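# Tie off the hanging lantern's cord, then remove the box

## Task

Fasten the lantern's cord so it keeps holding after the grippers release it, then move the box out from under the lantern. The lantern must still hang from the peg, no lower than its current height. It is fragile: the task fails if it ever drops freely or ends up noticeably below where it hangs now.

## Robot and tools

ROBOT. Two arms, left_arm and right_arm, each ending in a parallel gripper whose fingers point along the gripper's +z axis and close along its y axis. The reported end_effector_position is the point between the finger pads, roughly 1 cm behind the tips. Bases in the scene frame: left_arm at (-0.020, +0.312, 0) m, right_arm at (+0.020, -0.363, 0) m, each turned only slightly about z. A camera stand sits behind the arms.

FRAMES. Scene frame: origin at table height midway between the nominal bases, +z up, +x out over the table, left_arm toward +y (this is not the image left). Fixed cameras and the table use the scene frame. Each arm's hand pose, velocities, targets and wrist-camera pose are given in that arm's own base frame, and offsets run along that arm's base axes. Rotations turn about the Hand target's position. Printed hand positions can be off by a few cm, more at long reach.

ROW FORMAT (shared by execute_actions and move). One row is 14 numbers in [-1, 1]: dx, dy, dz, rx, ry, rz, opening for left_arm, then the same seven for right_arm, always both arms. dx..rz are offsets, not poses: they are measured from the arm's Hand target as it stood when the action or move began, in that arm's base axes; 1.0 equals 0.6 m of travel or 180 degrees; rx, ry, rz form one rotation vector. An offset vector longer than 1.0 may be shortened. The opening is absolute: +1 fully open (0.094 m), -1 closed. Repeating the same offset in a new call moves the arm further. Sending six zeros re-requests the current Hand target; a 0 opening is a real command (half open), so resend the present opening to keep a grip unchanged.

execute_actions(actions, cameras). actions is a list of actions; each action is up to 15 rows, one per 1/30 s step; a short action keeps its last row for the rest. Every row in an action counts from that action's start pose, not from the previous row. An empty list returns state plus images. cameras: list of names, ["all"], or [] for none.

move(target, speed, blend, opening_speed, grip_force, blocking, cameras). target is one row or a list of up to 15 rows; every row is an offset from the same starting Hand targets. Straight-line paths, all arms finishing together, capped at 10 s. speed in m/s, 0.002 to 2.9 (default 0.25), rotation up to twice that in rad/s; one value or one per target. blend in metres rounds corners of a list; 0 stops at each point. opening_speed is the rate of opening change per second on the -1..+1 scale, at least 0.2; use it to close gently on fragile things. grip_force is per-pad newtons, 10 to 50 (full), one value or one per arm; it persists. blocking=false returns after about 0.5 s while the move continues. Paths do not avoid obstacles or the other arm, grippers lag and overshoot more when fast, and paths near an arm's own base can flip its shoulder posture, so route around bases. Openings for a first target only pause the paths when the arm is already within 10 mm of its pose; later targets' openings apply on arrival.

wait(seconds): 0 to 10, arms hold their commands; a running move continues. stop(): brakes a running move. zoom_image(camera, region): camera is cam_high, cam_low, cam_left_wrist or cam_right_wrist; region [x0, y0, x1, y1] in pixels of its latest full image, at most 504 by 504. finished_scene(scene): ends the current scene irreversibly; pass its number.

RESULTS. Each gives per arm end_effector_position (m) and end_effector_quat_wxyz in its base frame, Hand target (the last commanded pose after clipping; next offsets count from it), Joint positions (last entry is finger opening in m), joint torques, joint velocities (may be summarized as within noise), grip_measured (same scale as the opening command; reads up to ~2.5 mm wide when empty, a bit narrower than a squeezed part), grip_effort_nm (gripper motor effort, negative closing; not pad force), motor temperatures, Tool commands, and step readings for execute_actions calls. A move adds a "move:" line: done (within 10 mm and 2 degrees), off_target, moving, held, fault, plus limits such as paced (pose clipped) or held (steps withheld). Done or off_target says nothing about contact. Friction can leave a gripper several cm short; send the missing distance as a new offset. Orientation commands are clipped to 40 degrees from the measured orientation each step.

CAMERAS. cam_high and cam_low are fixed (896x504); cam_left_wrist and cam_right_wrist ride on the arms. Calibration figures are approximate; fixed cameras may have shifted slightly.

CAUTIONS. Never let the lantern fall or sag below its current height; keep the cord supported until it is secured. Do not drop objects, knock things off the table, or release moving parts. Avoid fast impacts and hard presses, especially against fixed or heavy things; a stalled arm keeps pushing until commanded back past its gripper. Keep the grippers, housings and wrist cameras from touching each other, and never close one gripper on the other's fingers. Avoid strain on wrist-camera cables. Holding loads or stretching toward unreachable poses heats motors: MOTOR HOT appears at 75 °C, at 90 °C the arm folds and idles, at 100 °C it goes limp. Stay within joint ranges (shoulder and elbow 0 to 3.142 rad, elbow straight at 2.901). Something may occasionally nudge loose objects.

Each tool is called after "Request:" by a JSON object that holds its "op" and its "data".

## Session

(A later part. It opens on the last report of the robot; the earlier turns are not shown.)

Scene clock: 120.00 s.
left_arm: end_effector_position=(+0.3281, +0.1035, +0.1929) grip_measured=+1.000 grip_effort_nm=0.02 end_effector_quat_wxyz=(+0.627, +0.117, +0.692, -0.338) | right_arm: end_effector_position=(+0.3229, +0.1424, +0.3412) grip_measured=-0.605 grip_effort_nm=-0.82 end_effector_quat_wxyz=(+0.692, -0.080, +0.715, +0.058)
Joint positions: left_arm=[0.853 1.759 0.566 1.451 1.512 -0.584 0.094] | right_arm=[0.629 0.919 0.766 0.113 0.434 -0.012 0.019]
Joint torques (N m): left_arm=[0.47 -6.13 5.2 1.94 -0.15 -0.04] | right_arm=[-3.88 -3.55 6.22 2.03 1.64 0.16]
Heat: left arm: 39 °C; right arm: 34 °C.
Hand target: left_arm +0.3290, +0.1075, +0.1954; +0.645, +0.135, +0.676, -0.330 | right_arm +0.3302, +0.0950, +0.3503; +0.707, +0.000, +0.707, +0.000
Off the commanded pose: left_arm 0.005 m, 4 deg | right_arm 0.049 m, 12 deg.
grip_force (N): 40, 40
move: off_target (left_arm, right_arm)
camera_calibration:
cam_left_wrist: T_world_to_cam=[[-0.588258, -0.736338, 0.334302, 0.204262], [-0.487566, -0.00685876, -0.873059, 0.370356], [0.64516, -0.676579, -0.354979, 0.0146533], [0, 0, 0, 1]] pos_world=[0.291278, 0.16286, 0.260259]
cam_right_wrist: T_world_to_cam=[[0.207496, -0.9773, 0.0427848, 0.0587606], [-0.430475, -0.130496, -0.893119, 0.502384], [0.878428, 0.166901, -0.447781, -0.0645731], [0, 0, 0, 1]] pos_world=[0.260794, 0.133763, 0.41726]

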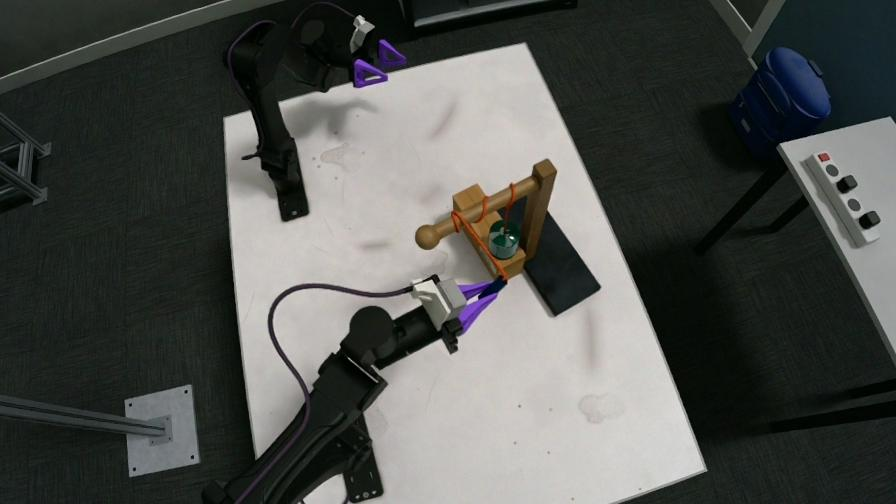

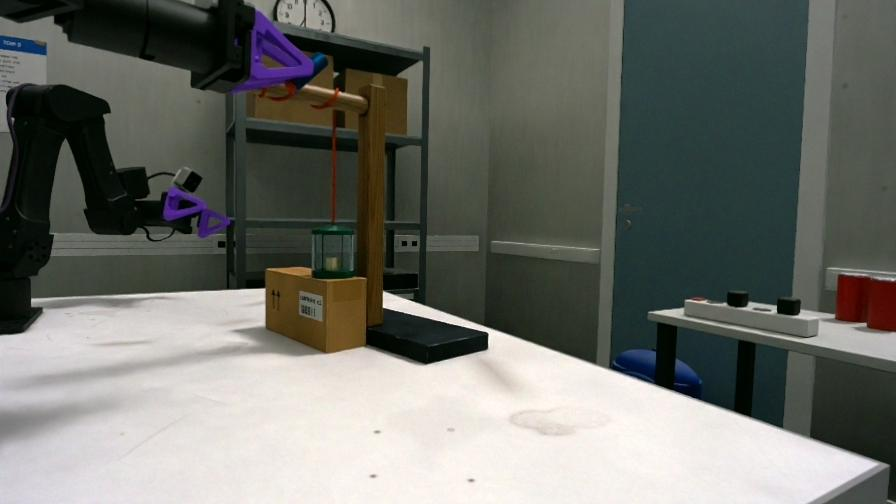

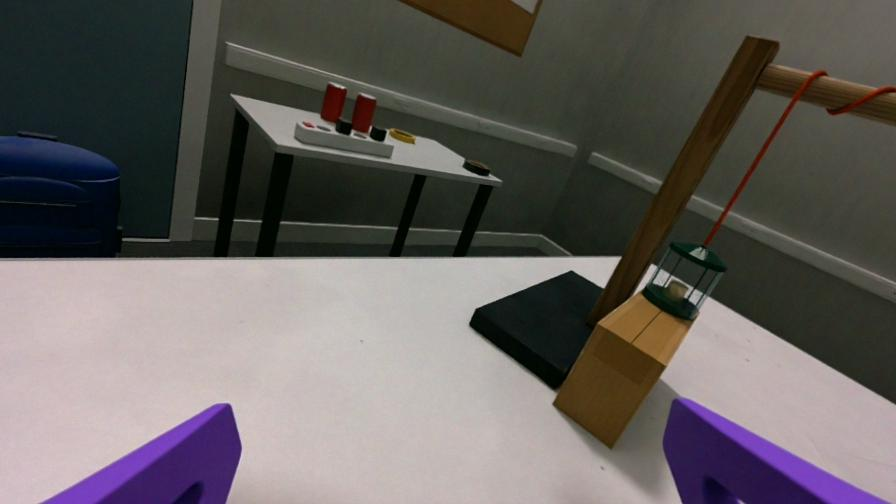

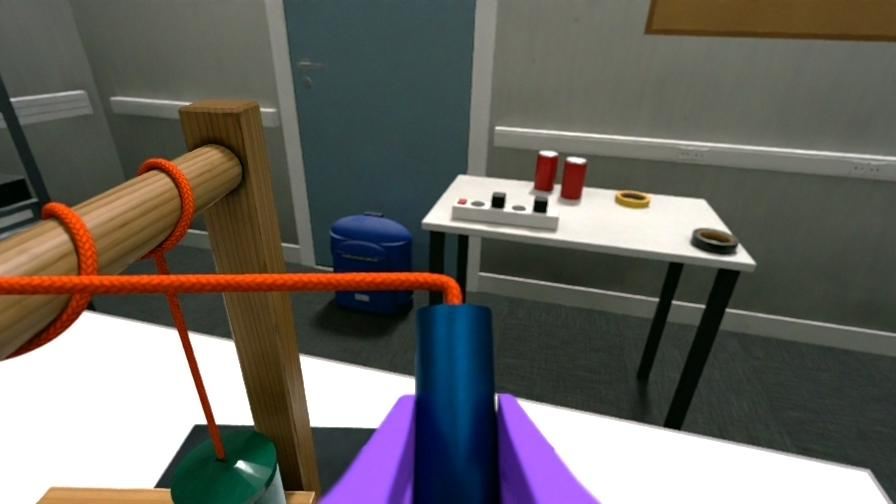

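Request:
{"op": "move", "data": {"target": [[0,0,0,0,0,0,1,-0.008,0.075,-0.1,0,0,0,-0.9],[0,0,0,0,0,0,1,-0.033,0.142,-0.242,0,0,0,-0.9]], "speed": 0.08, "blend": [0.02,0], "cameras": ["all"]}}

Scene clock: 124.63 s.
left_arm: end_effector_position=(+0.3281, +0.1035, +0.1929) grip_measured=+1.000 grip_effort_nm=0.02 end_effector_quat_wxyz=(+0.627, +0.117, +0.692, -0.338) | right_arm: end_effector_position=(+0.3072, +0.1975, +0.2402) grip_measured=-0.605 grip_effort_nm=-0.82 end_effector_quat_wxyz=(+0.736, +0.002, +0.674, +0.064)
Joint positions: left_arm=[0.853 1.759 0.566 1.451 1.512 -0.584 0.094] | right_arm=[0.954 1.34 0.405 1.075 0.866 -0.017 0.019]
Joint torques (N m): left_arm=[0.47 -6.15 5.22 1.94 -0.14 -0.04] | right_arm=[-0.73 -2.09 3.49 0.95 0.84 0.06]
Heat: left arm: 39 °C; right arm: 34 °C.
Hand target: left_arm +0.3290, +0.1075, +0.1954; +0.645, +0.135, +0.676, -0.330 | right_arm +0.3105, +0.1801, +0.2051; +0.707, +0.000, +0.707, +0.000
Off the commanded pose: left_arm 0.005 m, 4 deg | right_arm 0.039 m, 9 deg.
grip_force (N): 40, 40
move: off_target (left_arm, right_arm)
camera_calibration:
cam_left_wrist: T_world_to_cam=[[-0.588258, -0.736338, 0.334302, 0.204262], [-0.487566, -0.00685876, -0.873059, 0.370356], [0.64516, -0.676579, -0.354979, 0.0146533], [0, 0, 0, 1]] pos_world=[0.291278, 0.16286, 0.260259]
cam_right_wrist: T_world_to_cam=[[0.102599, -0.992008, -0.0734442, 0.18331], [-0.335471, 0.035001, -0.9414, 0.362358], [0.936447, 0.121225, -0.329199, -0.142418], [0, 0, 0, 1]] pos_world=[0.23612, 0.186427, 0.307703]

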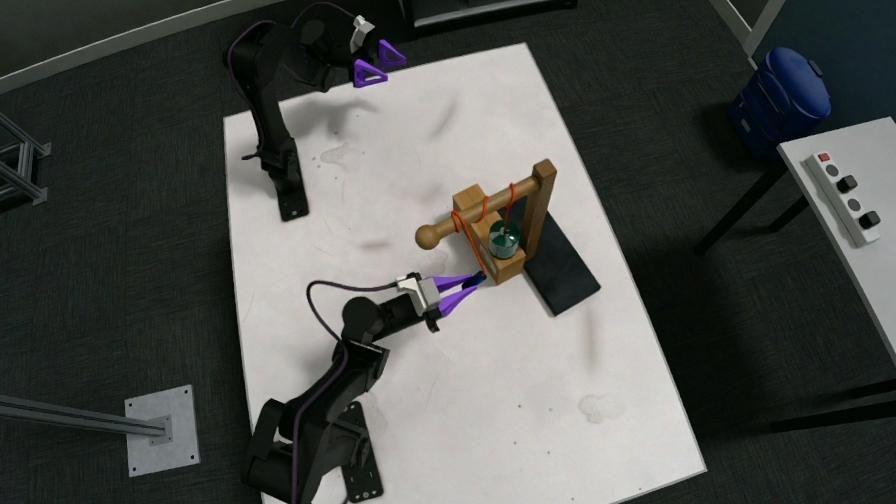

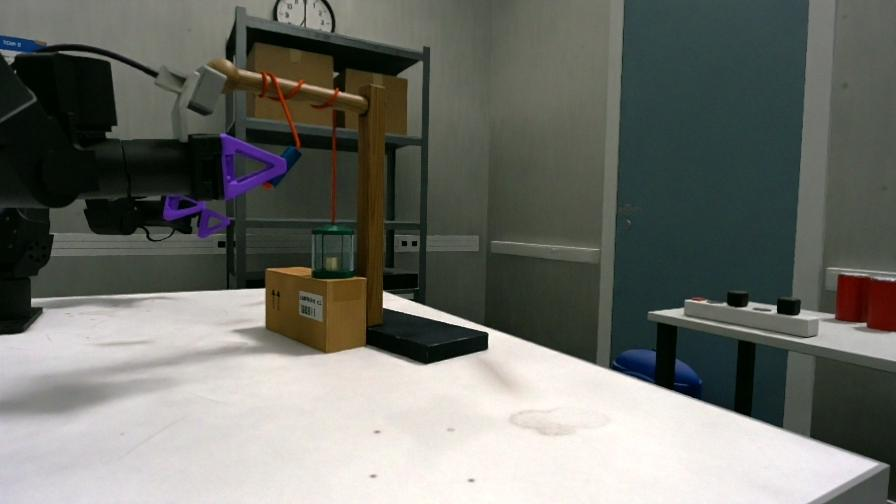

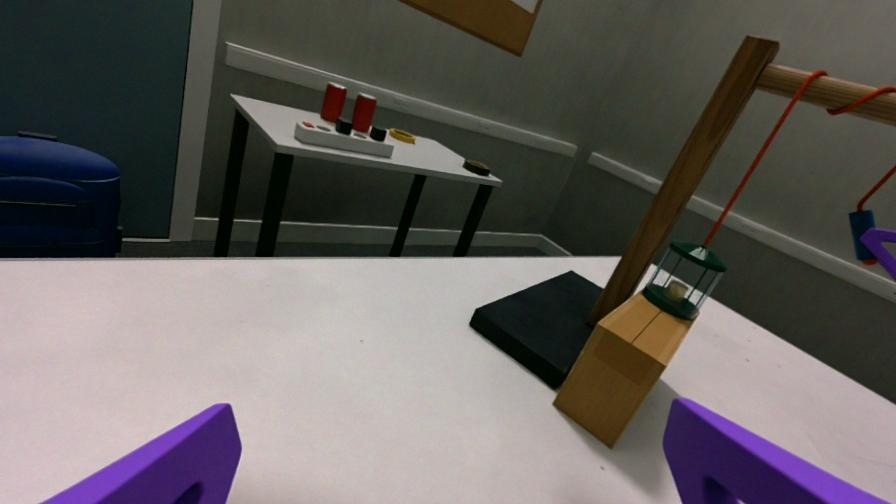

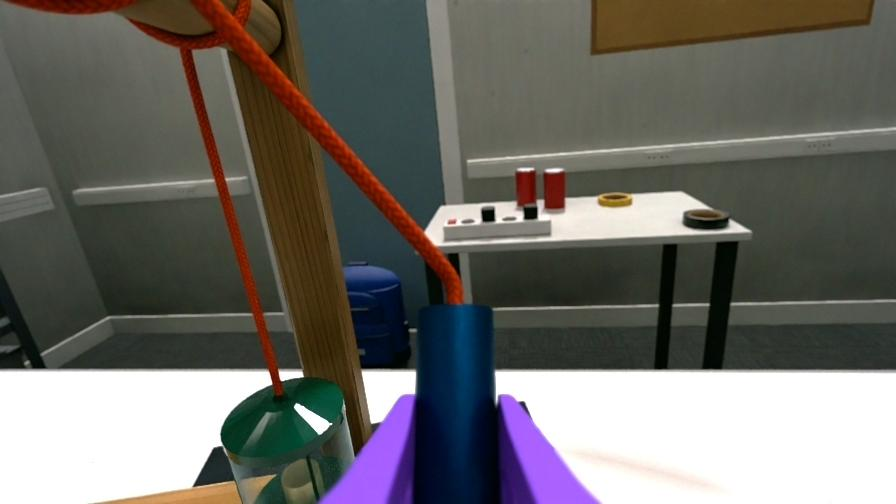

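Request:
{"op": "move", "data": {"target": [[0,0,0,0,0,0,1,-0.006,0.03,0.055,0,0,0,-0.9],[0,0,0,0,0,0,1,-0.006,0.03,0.055,0,0,0,-0.2]], "speed": 0.05, "opening_speed": 0.3, "cameras": ["all"]}}

Scene clock: 129.50 s.
left_arm: end_effector_position=(+0.3281, +0.1035, +0.1929) grip_measured=+1.000 grip_effort_nm=0.02 end_effector_quat_wxyz=(+0.627, +0.117, +0.692, -0.338) | right_arm: end_effector_position=(+0.3065, +0.1997, +0.2303) grip_measured=-0.201 grip_effort_nm=0.10 end_effector_quat_wxyz=(+0.704, -0.012, +0.710, -0.006)
Joint positions: left_arm=[0.853 1.759 0.566 1.451 1.512 -0.584 0.094] | right_arm=[0.999 1.325 0.489 0.82 0.99 -0.011 0.038]
Joint torques (N m): left_arm=[0.47 -6.19 5.16 1.93 -0.14 -0.05] | right_arm=[-0.03 -4.97 7.1 1.5 0.1 0.13]
Heat: left arm: 39 °C; right arm: 34 °C.
Hand target: left_arm +0.3290, +0.1075, +0.1954; +0.645, +0.135, +0.676, -0.330 | right_arm +0.3069, +0.1981, +0.2381; +0.707, +0.000, +0.707, +0.000
Off the commanded pose: left_arm 0.005 m, 4 deg | right_arm 0.008 m, 2 deg.
grip_force (N): 40, 40
move: off_target (left_arm); target 2's new opening was sent with right_arm's hand 0.007 m and 3 deg from that target
camera_calibration:
cam_left_wrist: T_world_to_cam=[[-0.588258, -0.736338, 0.334302, 0.204262], [-0.487566, -0.00685876, -0.873059, 0.370356], [0.64516, -0.676579, -0.354979, 0.0146533], [0, 0, 0, 1]] pos_world=[0.291278, 0.16286, 0.260259]
cam_right_wrist: T_world_to_cam=[[0.0220423, -0.998973, 0.0395815, 0.184841], [-0.422694, -0.0451905, -0.905145, 0.387101], [0.906004, 0.00322058, -0.423256, -0.0908038], [0, 0, 0, 1]] pos_world=[0.24182, 0.202437, 0.304633]

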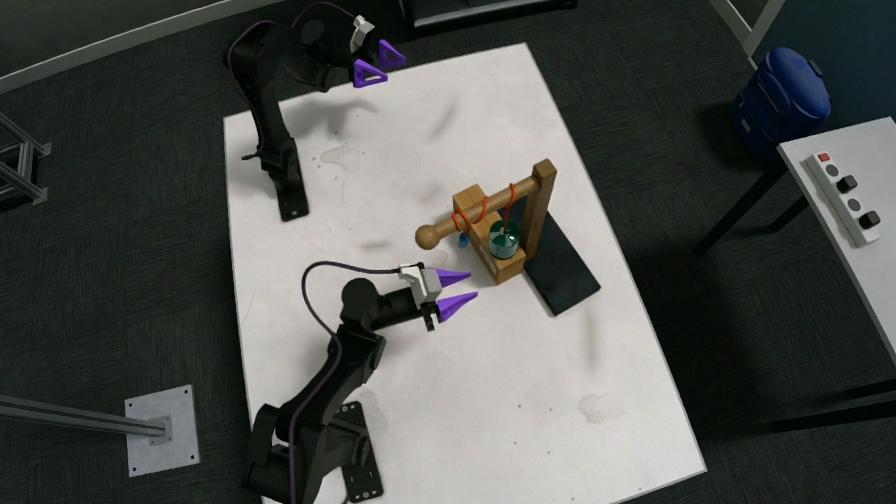

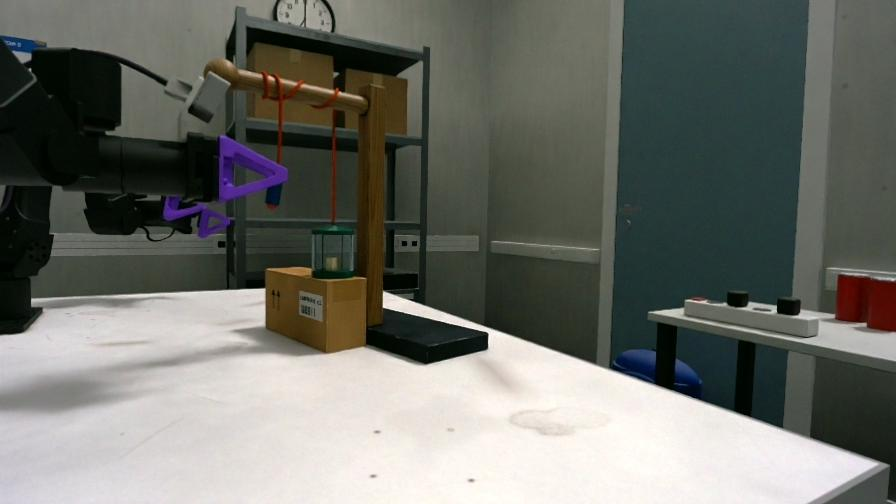

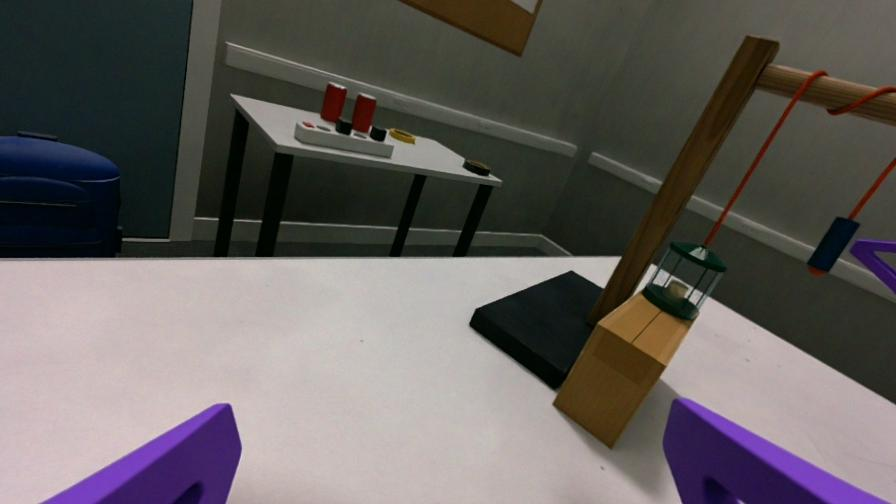

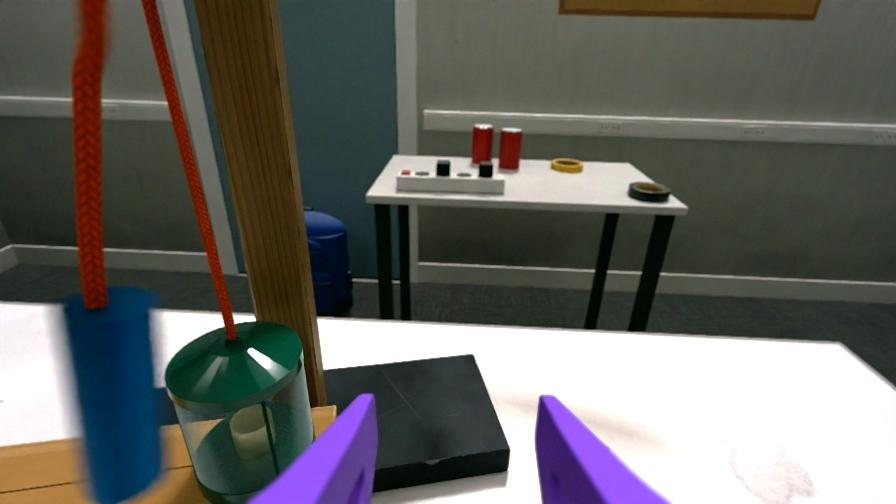

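Request:
{"op": "move", "data": {"target": [[0,0,0,0,0,0,1,-0.02,-0.3,0,0,0,0,-0.2],[0.108,-0.443,0.05,0.2756,0.0703,-0.2365,1,-0.02,-0.3,0,0,0,0,-0.2],[0.108,-0.443,-0.058,0.2756,0.0703,-0.2365,1,-0.02,-0.3,0,0,0,0,-0.2]], "speed": 0.15, "blend": [0.03,0.03,0], "cameras": ["all"]}}

Scene clock: 143.30 s.
left_arm: end_effector_position=(+0.3923, -0.1547, +0.1638) grip_measured=+1.000 grip_effort_nm=0.02 end_effector_quat_wxyz=(+0.304, +0.576, +0.723, -0.232) | right_arm: end_effector_position=(+0.2958, +0.0180, +0.2411) grip_measured=-0.201 grip_effort_nm=0.10 end_effector_quat_wxyz=(+0.709, +0.001, +0.705, -0.004)
Joint positions: left_arm=[-0.089 1.836 1.536 -0.955 0.731 1.136 0.094] | right_arm=[0.156 0.551 0.242 0.314 0.163 -0.005 0.038]
Joint torques (N m): left_arm=[-0.53 -8.8 7.68 0.81 0.35 0.06] | right_arm=[-0.47 0.01 6.56 1.79 -0.15 0.06]
Heat: left arm: 38 °C; right arm: 34 °C.
Hand target: left_arm +0.3938, -0.1583, +0.1606; +0.297, +0.580, +0.720, -0.239 | right_arm +0.2948, +0.0181, +0.2381; +0.707, +0.000, +0.707, +0.000
Off the commanded pose: left_arm 0.005 m, 1 deg | right_arm 0.003 m, 1 deg.
grip_force (N): 40, 40
move: done; limits=paced
camera_calibration:
cam_left_wrist: T_world_to_cam=[[-0.972223, -0.234055, 0.000939662, 0.344621], [-0.217707, 0.902831, -0.37081, 0.327168], [0.0859414, -0.360715, -0.928708, 0.150482], [0, 0, 0, 1]] pos_world=[0.393343, -0.160436, 0.260747]
cam_right_wrist: T_world_to_cam=[[0.00641653, -0.999802, 0.0188403, 0.0128391], [-0.409766, -0.019815, -0.911975, 0.381521], [0.912168, -0.00186838, -0.409812, -0.0809709], [0, 0, 0, 1]] pos_world=[0.230111, 0.0202451, 0.314513]

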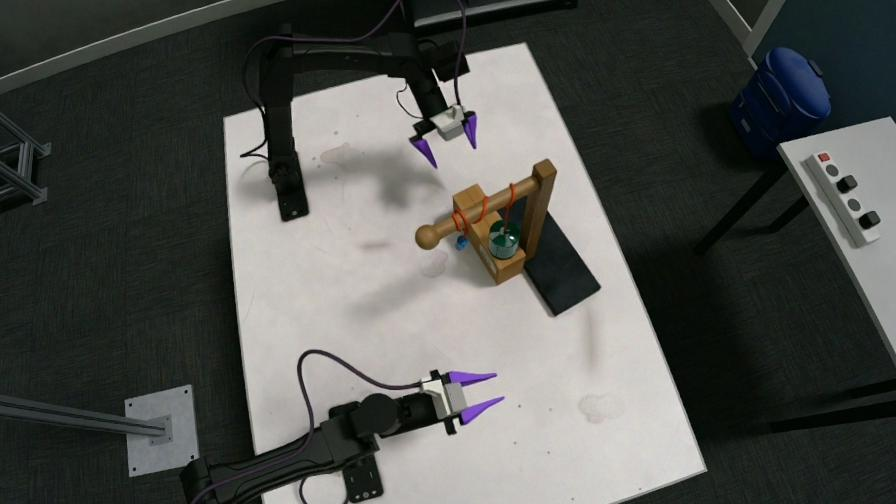

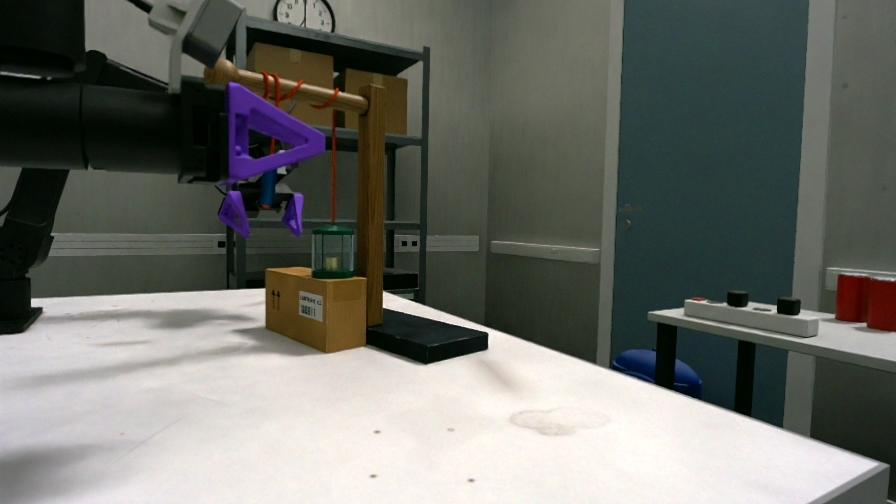

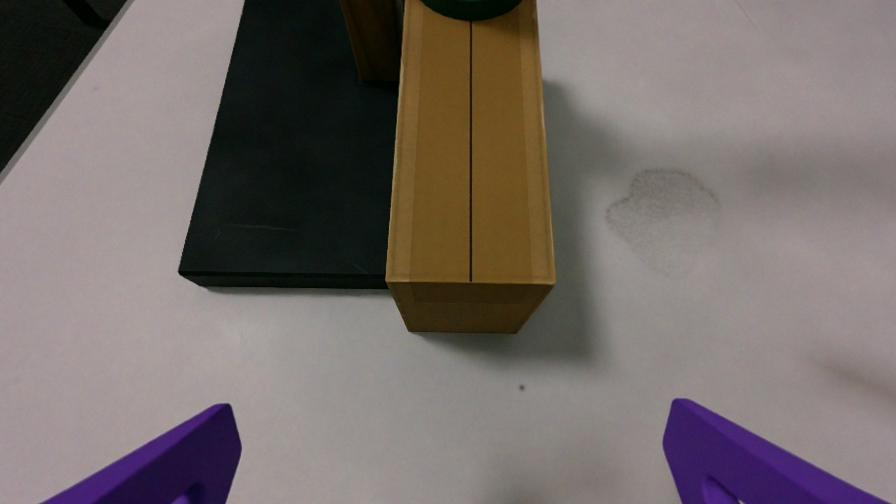

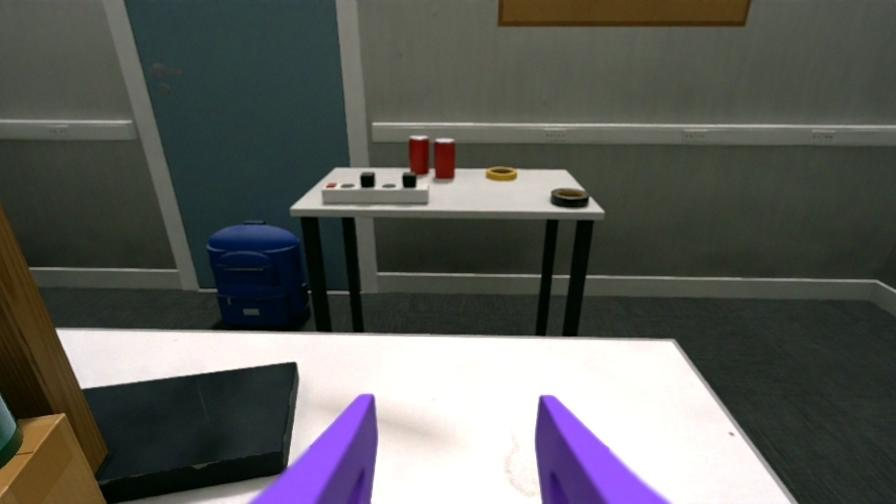

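Request:
{"op": "move", "data": {"target": [[-0.01,-0.02,-0.048,0,0,0,1,0,0,0,0,0,0,-0.2],[0.013,-0.1345,-0.164,0,0,0,1,0,0,0,0,0,0,-0.2]], "speed": 0.07, "blend": [0.02,0], "cameras": ["cam_high","cam_low","cam_left_wrist"]}}

Request:
{"op": "zoom_image", "data": {"camera": "cam_high", "region": [380, 100, 600, 300]}}

Scene clock: 148.37 s.
left_arm: end_effector_position=(+0.4063, -0.2379, +0.0771) grip_measured=+1.000 grip_effort_nm=0.02 end_effector_quat_wxyz=(+0.312, +0.583, +0.714, -0.230) | right_arm: end_effector_position=(+0.2958, +0.0180, +0.2411) grip_measured=-0.201 grip_effort_nm=0.10 end_effector_quat_wxyz=(+0.709, +0.001, +0.705, -0.004)
Joint positions: left_arm=[-0.296 1.979 1.349 -0.452 0.657 0.903 0.094] | right_arm=[0.156 0.551 0.242 0.314 0.163 -0.005 0.038]
Joint torques (N m): left_arm=[-0.31 -10.14 4.78 1.29 0.28 -0.08] | right_arm=[-0.47 0.02 6.53 1.78 -0.15 0.05]
Heat: left arm: 37 °C; right arm: 34 °C.
Hand target: left_arm +0.4016, -0.2390, +0.0622; +0.297, +0.580, +0.720, -0.239 | right_arm +0.2948, +0.0181, +0.2381; +0.707, +0.000, +0.707, +0.000
Off the commanded pose: left_arm 0.016 m, 2 deg | right_arm 0.003 m, 1 deg.
grip_force (N): 40, 40
move: off_target (left_arm); blend cut to 0.0159 m at target 1
camera_calibration:
cam_left_wrist: T_world_to_cam=[[-0.975232, -0.220287, -0.0198909, 0.344966], [-0.196203, 0.903101, -0.381986, 0.36535], [0.10211, -0.368622, -0.923954, 0.0298956], [0, 0, 0, 1]] pos_world=[0.405052, -0.242936, 0.174042]
Images, in order (width x height): cam_high 896x504, cam_low 896x504, cam_left_wrist 896x504.

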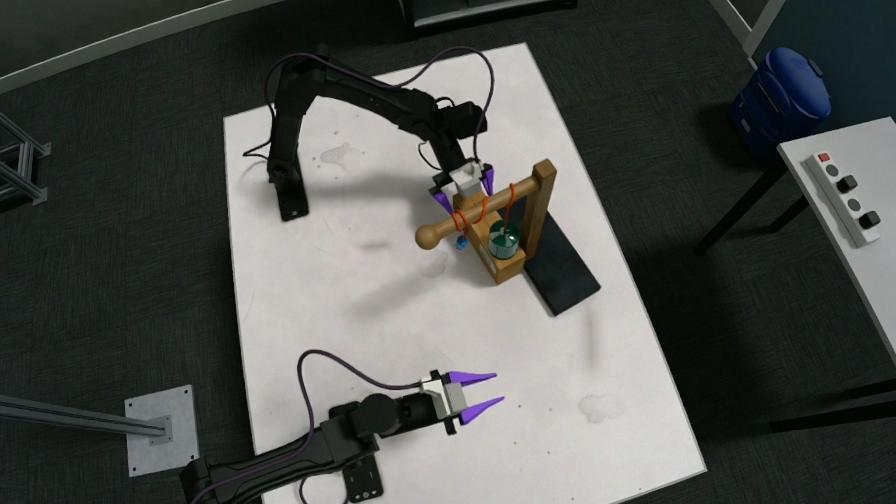

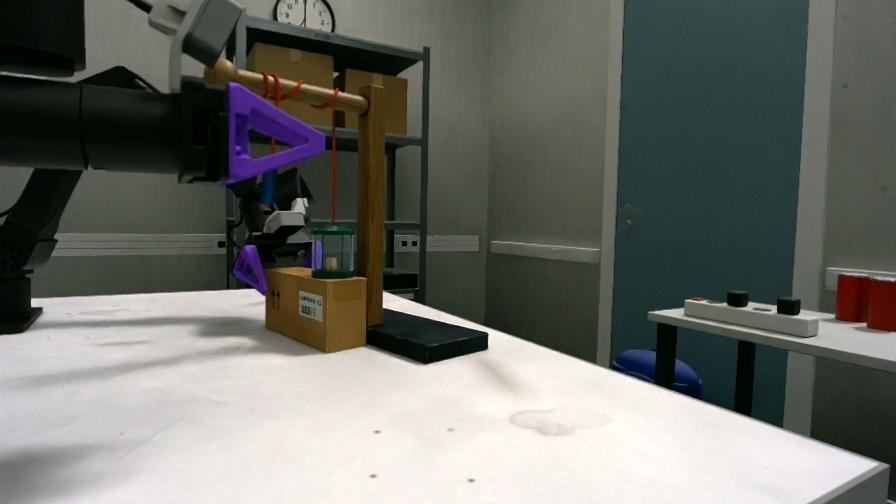

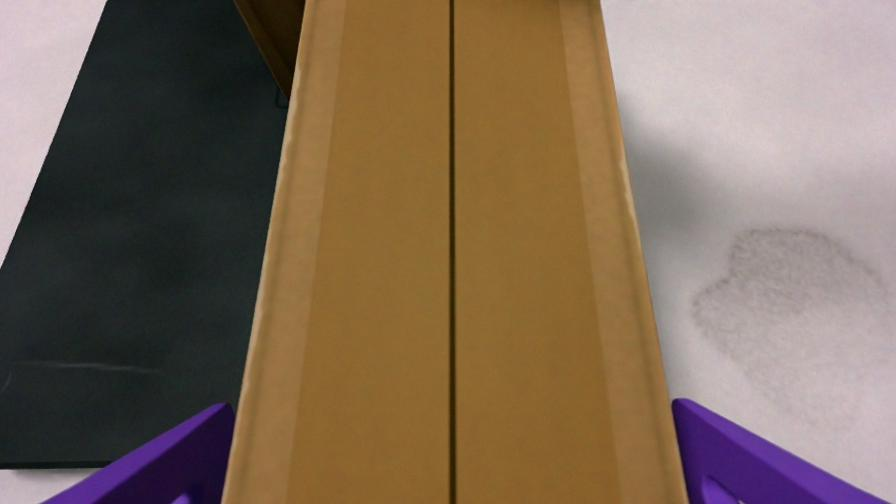

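Scaled by 2.291 from the camera's 896x504 image, which has a finer 1280x720 frame.

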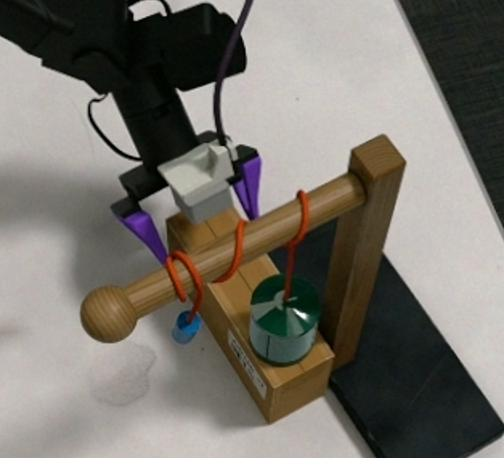

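Request:
{"op": "move", "data": {"target": [0,0,0,0,0,0,0.25,0,0,0,0,0,0,-0.2], "opening_speed": 0.3, "grip_force": 25, "cameras": ["cam_low","cam_left_wrist"]}}

Scene clock: 152.10 s.
left_arm: end_effector_position=(+0.4064, -0.2379, +0.0771) grip_measured=+0.341 grip_effort_nm=-0.55 end_effector_quat_wxyz=(+0.312, +0.582, +0.714, -0.230) | right_arm: end_effector_position=(+0.2958, +0.0180, +0.2411) grip_measured=-0.201 grip_effort_nm=0.10 end_effector_quat_wxyz=(+0.709, +0.001, +0.705, -0.004)
Joint positions: left_arm=[-0.296 1.979 1.349 -0.451 0.657 0.902 0.063] | right_arm=[0.156 0.551 0.242 0.314 0.163 -0.005 0.038]
Joint torques (N m): left_arm=[-0.34 -10.09 4.79 1.31 0.28 -0.08] | right_arm=[-0.5 0.02 6.56 1.79 -0.14 0.07]
Heat: left arm: 37 °C; right arm: 34 °C.
Hand target: left_arm +0.4016, -0.2391, +0.0622; +0.297, +0.580, +0.720, -0.239 | right_arm +0.2948, +0.0181, +0.2381; +0.707, +0.000, +0.707, +0.000
Off the commanded pose: left_arm 0.016 m, 2 deg | right_arm 0.003 m, 1 deg.
grip_force (N): 25, 25
move: off_target (left_arm)
camera_calibration:
cam_left_wrist: T_world_to_cam=[[-0.975059, -0.221097, -0.0194096, 0.344712], [-0.197112, 0.902829, -0.382161, 0.365702], [0.102018, -0.368804, -0.923892, 0.0298676], [0, 0, 0, 1]] pos_world=[0.405151, -0.242936, 0.174042]
Images, in order (width x height): cam_low 896x504, cam_left_wrist 896x504.

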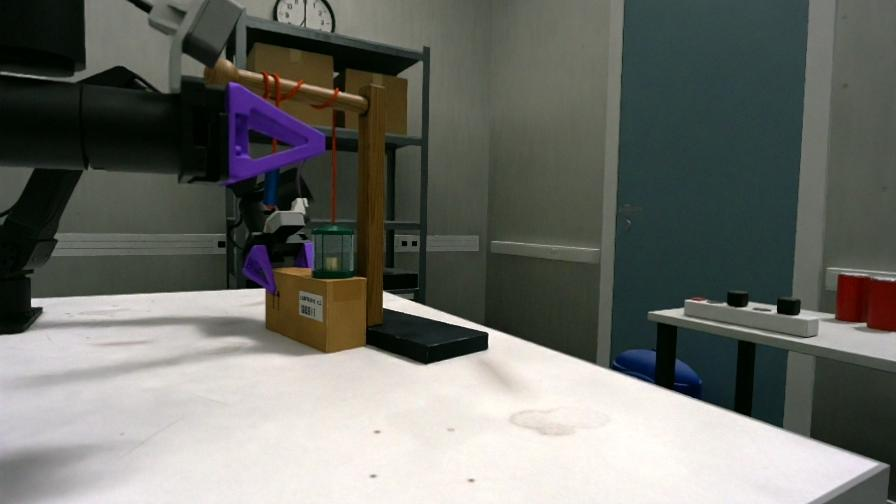

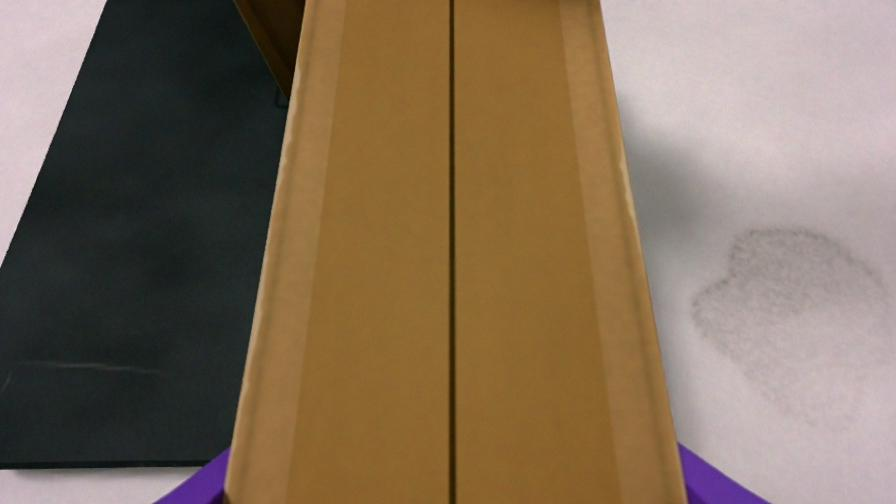

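Request:
{"op": "move", "data": {"target": [-0.005,0.05,0.012,0,0,0,0.25,0,0,0,0,0,0,-0.2], "speed": 0.03, "cameras": ["cam_high","cam_low","cam_left_wrist"]}}

Request:
{"op": "zoom_image", "data": {"camera": "cam_low", "region": [220, 60, 420, 360]}}

Scene clock: 154.33 s.
left_arm: end_effector_position=(+0.4072, -0.2206, +0.0766) grip_measured=+0.341 grip_effort_nm=-0.55 end_effector_quat_wxyz=(+0.316, +0.585, +0.708, -0.238) | right_arm: end_effector_position=(+0.2958, +0.0180, +0.2411) grip_measured=-0.201 grip_effort_nm=0.10 end_effector_quat_wxyz=(+0.709, +0.001, +0.705, -0.004)
Joint positions: left_arm=[-0.245 1.979 1.342 -0.48 0.7 0.968 0.063] | right_arm=[0.156 0.551 0.242 0.314 0.163 -0.005 0.038]
Joint torques (N m): left_arm=[1.32 -13.48 4.01 0.81 0.18 0.11] | right_arm=[-0.47 0.02 6.54 1.78 -0.16 0.07]
Heat: left arm: 37 °C; right arm: 35 °C.
Hand target: left_arm +0.3987, -0.2090, +0.0694; +0.297, +0.580, +0.720, -0.239 | right_arm +0.2948, +0.0181, +0.2381; +0.707, +0.000, +0.707, +0.000
Off the commanded pose: left_arm 0.016 m, 3 deg | right_arm 0.003 m, 1 deg.
grip_force (N): 25, 25
move: off_target (left_arm)
camera_calibration:
cam_left_wrist: T_world_to_cam=[[-0.978166, -0.207073, -0.0176519, 0.353572], [-0.183216, 0.899316, -0.397067, 0.344725], [0.0980967, -0.385164, -0.91762, 0.0331428], [0, 0, 0, 1]] pos_world=[0.40576, -0.224036, 0.173533]
Images, in order (width x height): cam_high 896x504, cam_low 896x504, cam_left_wrist 896x504.

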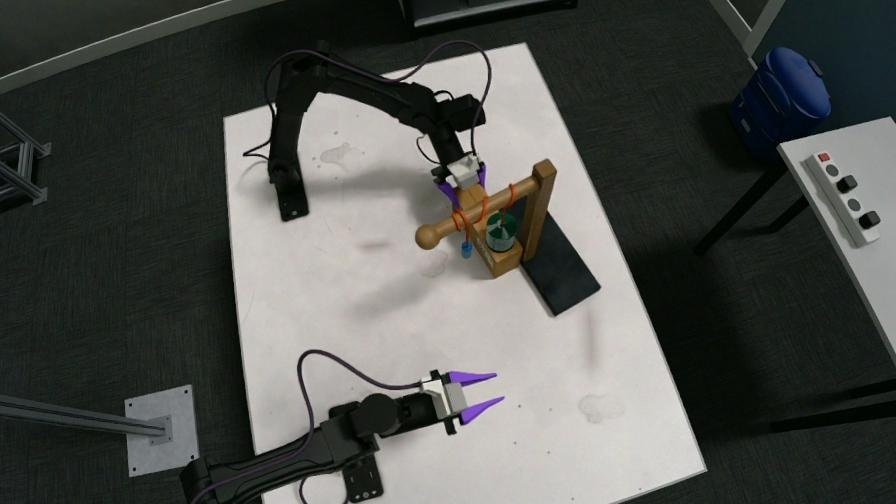

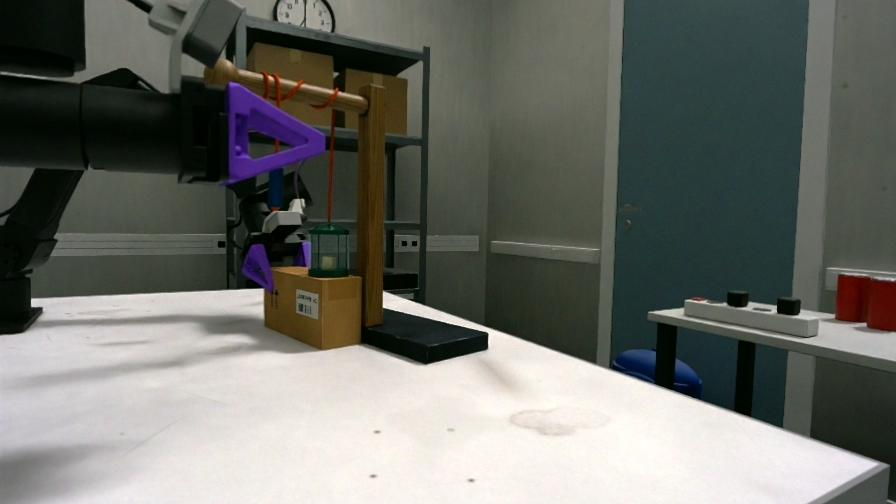

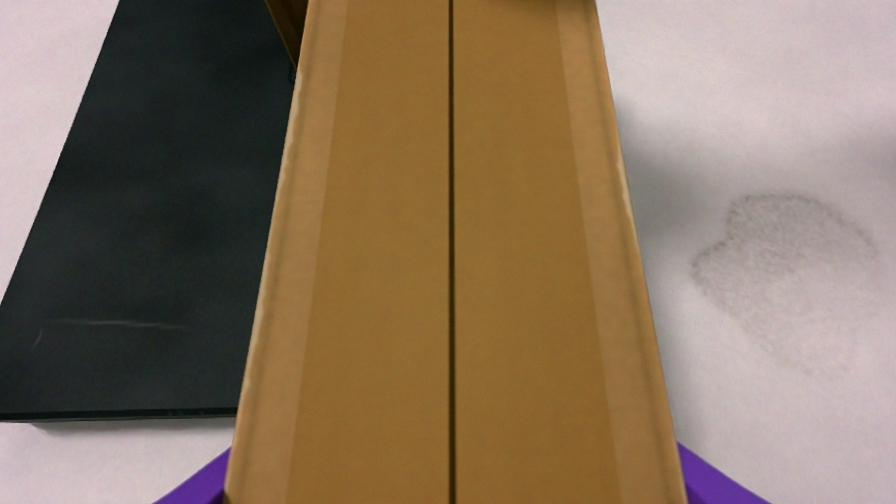

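Scaled by 1.680 from the camera's 896x504 image, which has a finer 1280x720 frame.

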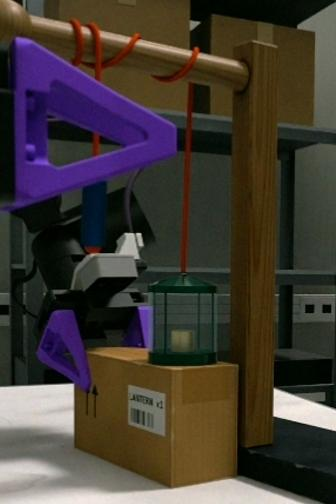

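Request:
{"op": "move", "data": {"target": [-0.02,0.07,0,0,0,0,0.25,0,0,0,0,0,0,-0.2], "speed": 0.02, "cameras": ["cam_high","cam_low"]}}

Request:
{"op": "zoom_image", "data": {"camera": "cam_low", "region": [220, 60, 420, 360]}}

Scene clock: 158.37 s.
left_arm: end_effector_position=(+0.3977, -0.1787, +0.0757) grip_measured=+0.341 grip_effort_nm=-0.55 end_effector_quat_wxyz=(+0.318, +0.584, +0.707, -0.240) | right_arm: end_effector_position=(+0.2958, +0.0180, +0.2411) grip_measured=-0.201 grip_effort_nm=0.10 end_effector_quat_wxyz=(+0.709, +0.001, +0.705, -0.004)
Joint positions: left_arm=[-0.14 1.935 1.284 -0.548 0.747 1.094 0.063] | right_arm=[0.156 0.551 0.242 0.314 0.163 -0.005 0.038]
Joint torques (N m): left_arm=[1.37 -13.46 3.58 0.59 0.13 0.15] | right_arm=[-0.47 0.01 6.53 1.78 -0.15 0.06]
Heat: left arm: 36 °C; right arm: 35 °C.
Hand target: left_arm +0.3866, -0.1669, +0.0692; +0.297, +0.580, +0.720, -0.239 | right_arm +0.2948, +0.0181, +0.2381; +0.707, +0.000, +0.707, +0.000
Off the commanded pose: left_arm 0.017 m, 3 deg | right_arm 0.003 m, 1 deg.
grip_force (N): 25, 25
move: off_target (left_arm)
Images, in order (width x height): cam_high 896x504, cam_low 896x504.

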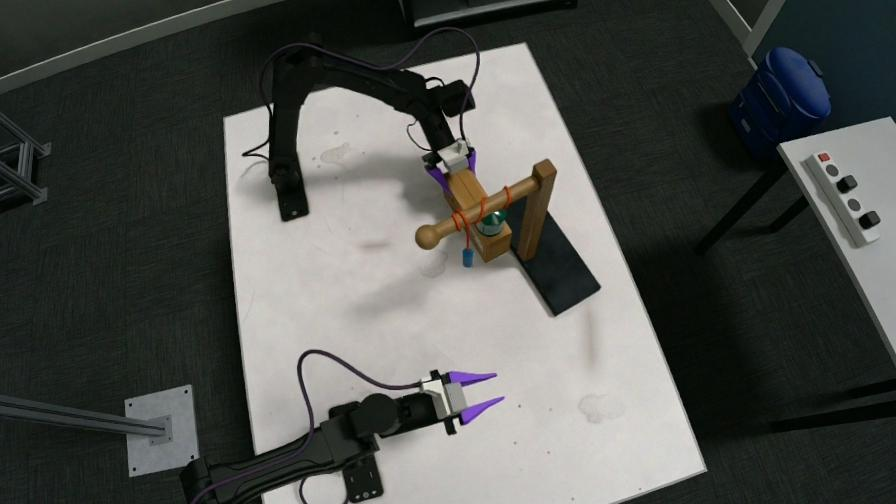

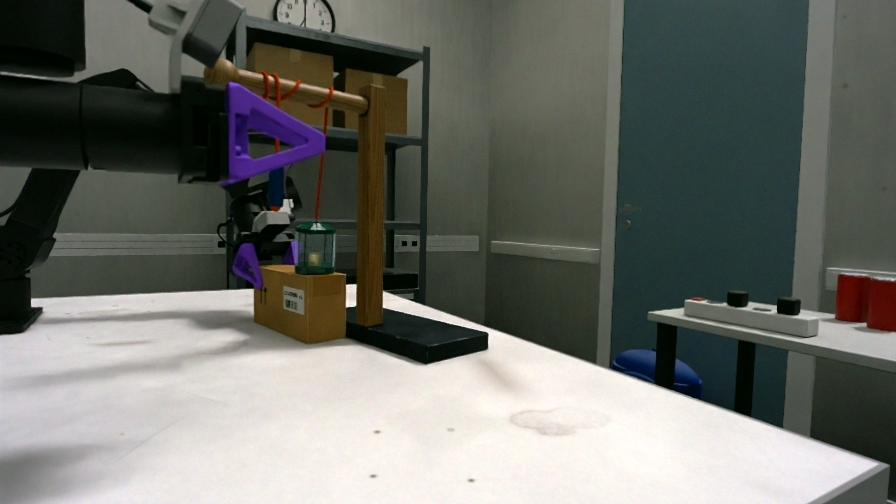

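Scaled by 1.680 from the camera's 896x504 image, which has a finer 1280x720 frame.

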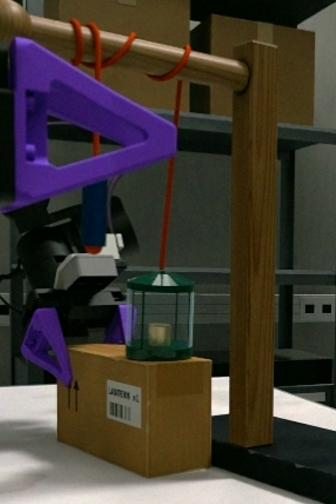

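Request:
{"op": "move", "data": {"target": [[0.015,-0.068,0,0,0,0,0.25,0,0,0,0,0,0,-0.2],[0.017,-0.12,0,0,0,0,0.25,0,0,0,0,0,0,-0.2]], "speed": 0.03, "blend": [0.01,0], "cameras": ["cam_high","cam_low"]}}

Request:
{"op": "zoom_image", "data": {"camera": "cam_low", "region": [220, 60, 420, 360]}}

Scene clock: 164.33 s.
left_arm: end_effector_position=(+0.3975, -0.2319, +0.0766) grip_measured=+0.341 grip_effort_nm=-0.55 end_effector_quat_wxyz=(+0.308, +0.580, +0.718, -0.229) | right_arm: end_effector_position=(+0.2958, +0.0180, +0.2411) grip_measured=-0.201 grip_effort_nm=0.10 end_effector_quat_wxyz=(+0.709, +0.001, +0.705, -0.004)
Joint positions: left_arm=[-0.29 1.946 1.306 -0.453 0.653 0.904 0.063] | right_arm=[0.156 0.551 0.242 0.314 0.163 -0.005 0.038]
Joint torques (N m): left_arm=[-1.03 -9.25 7.23 1.18 0.3 -0.11] | right_arm=[-0.46 0.01 6.57 1.79 -0.15 0.07]
Heat: left arm: 36 °C; right arm: 35 °C.
Hand target: left_arm +0.3969, -0.2390, +0.0694; +0.297, +0.580, +0.720, -0.239 | right_arm +0.2948, +0.0181, +0.2381; +0.707, +0.000, +0.707, +0.000
Off the commanded pose: left_arm 0.010 m, 2 deg | right_arm 0.003 m, 1 deg.
grip_force (N): 25, 25
move: done
Images, in order (width x height): cam_high 896x504, cam_low 896x504.

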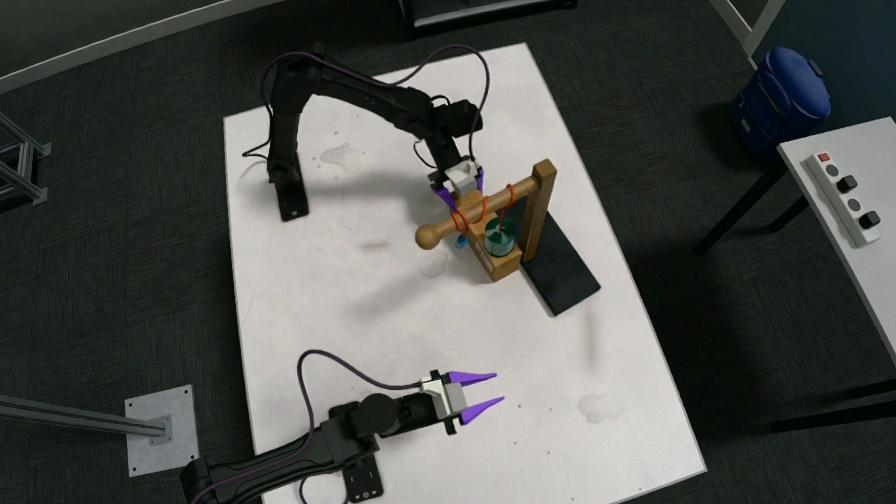

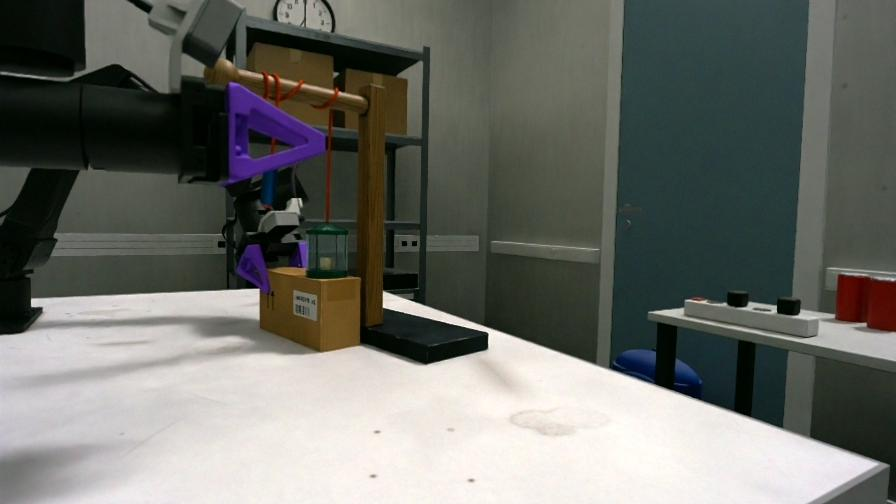

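Scaled by 1.680 from the camera's 896x504 image, which has a finer 1280x720 frame.

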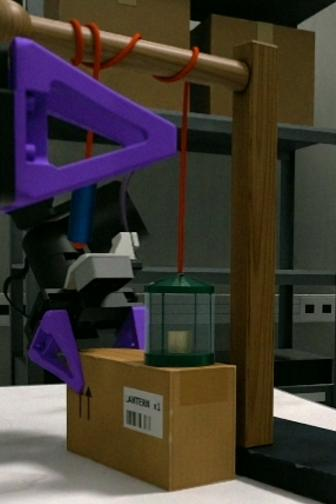

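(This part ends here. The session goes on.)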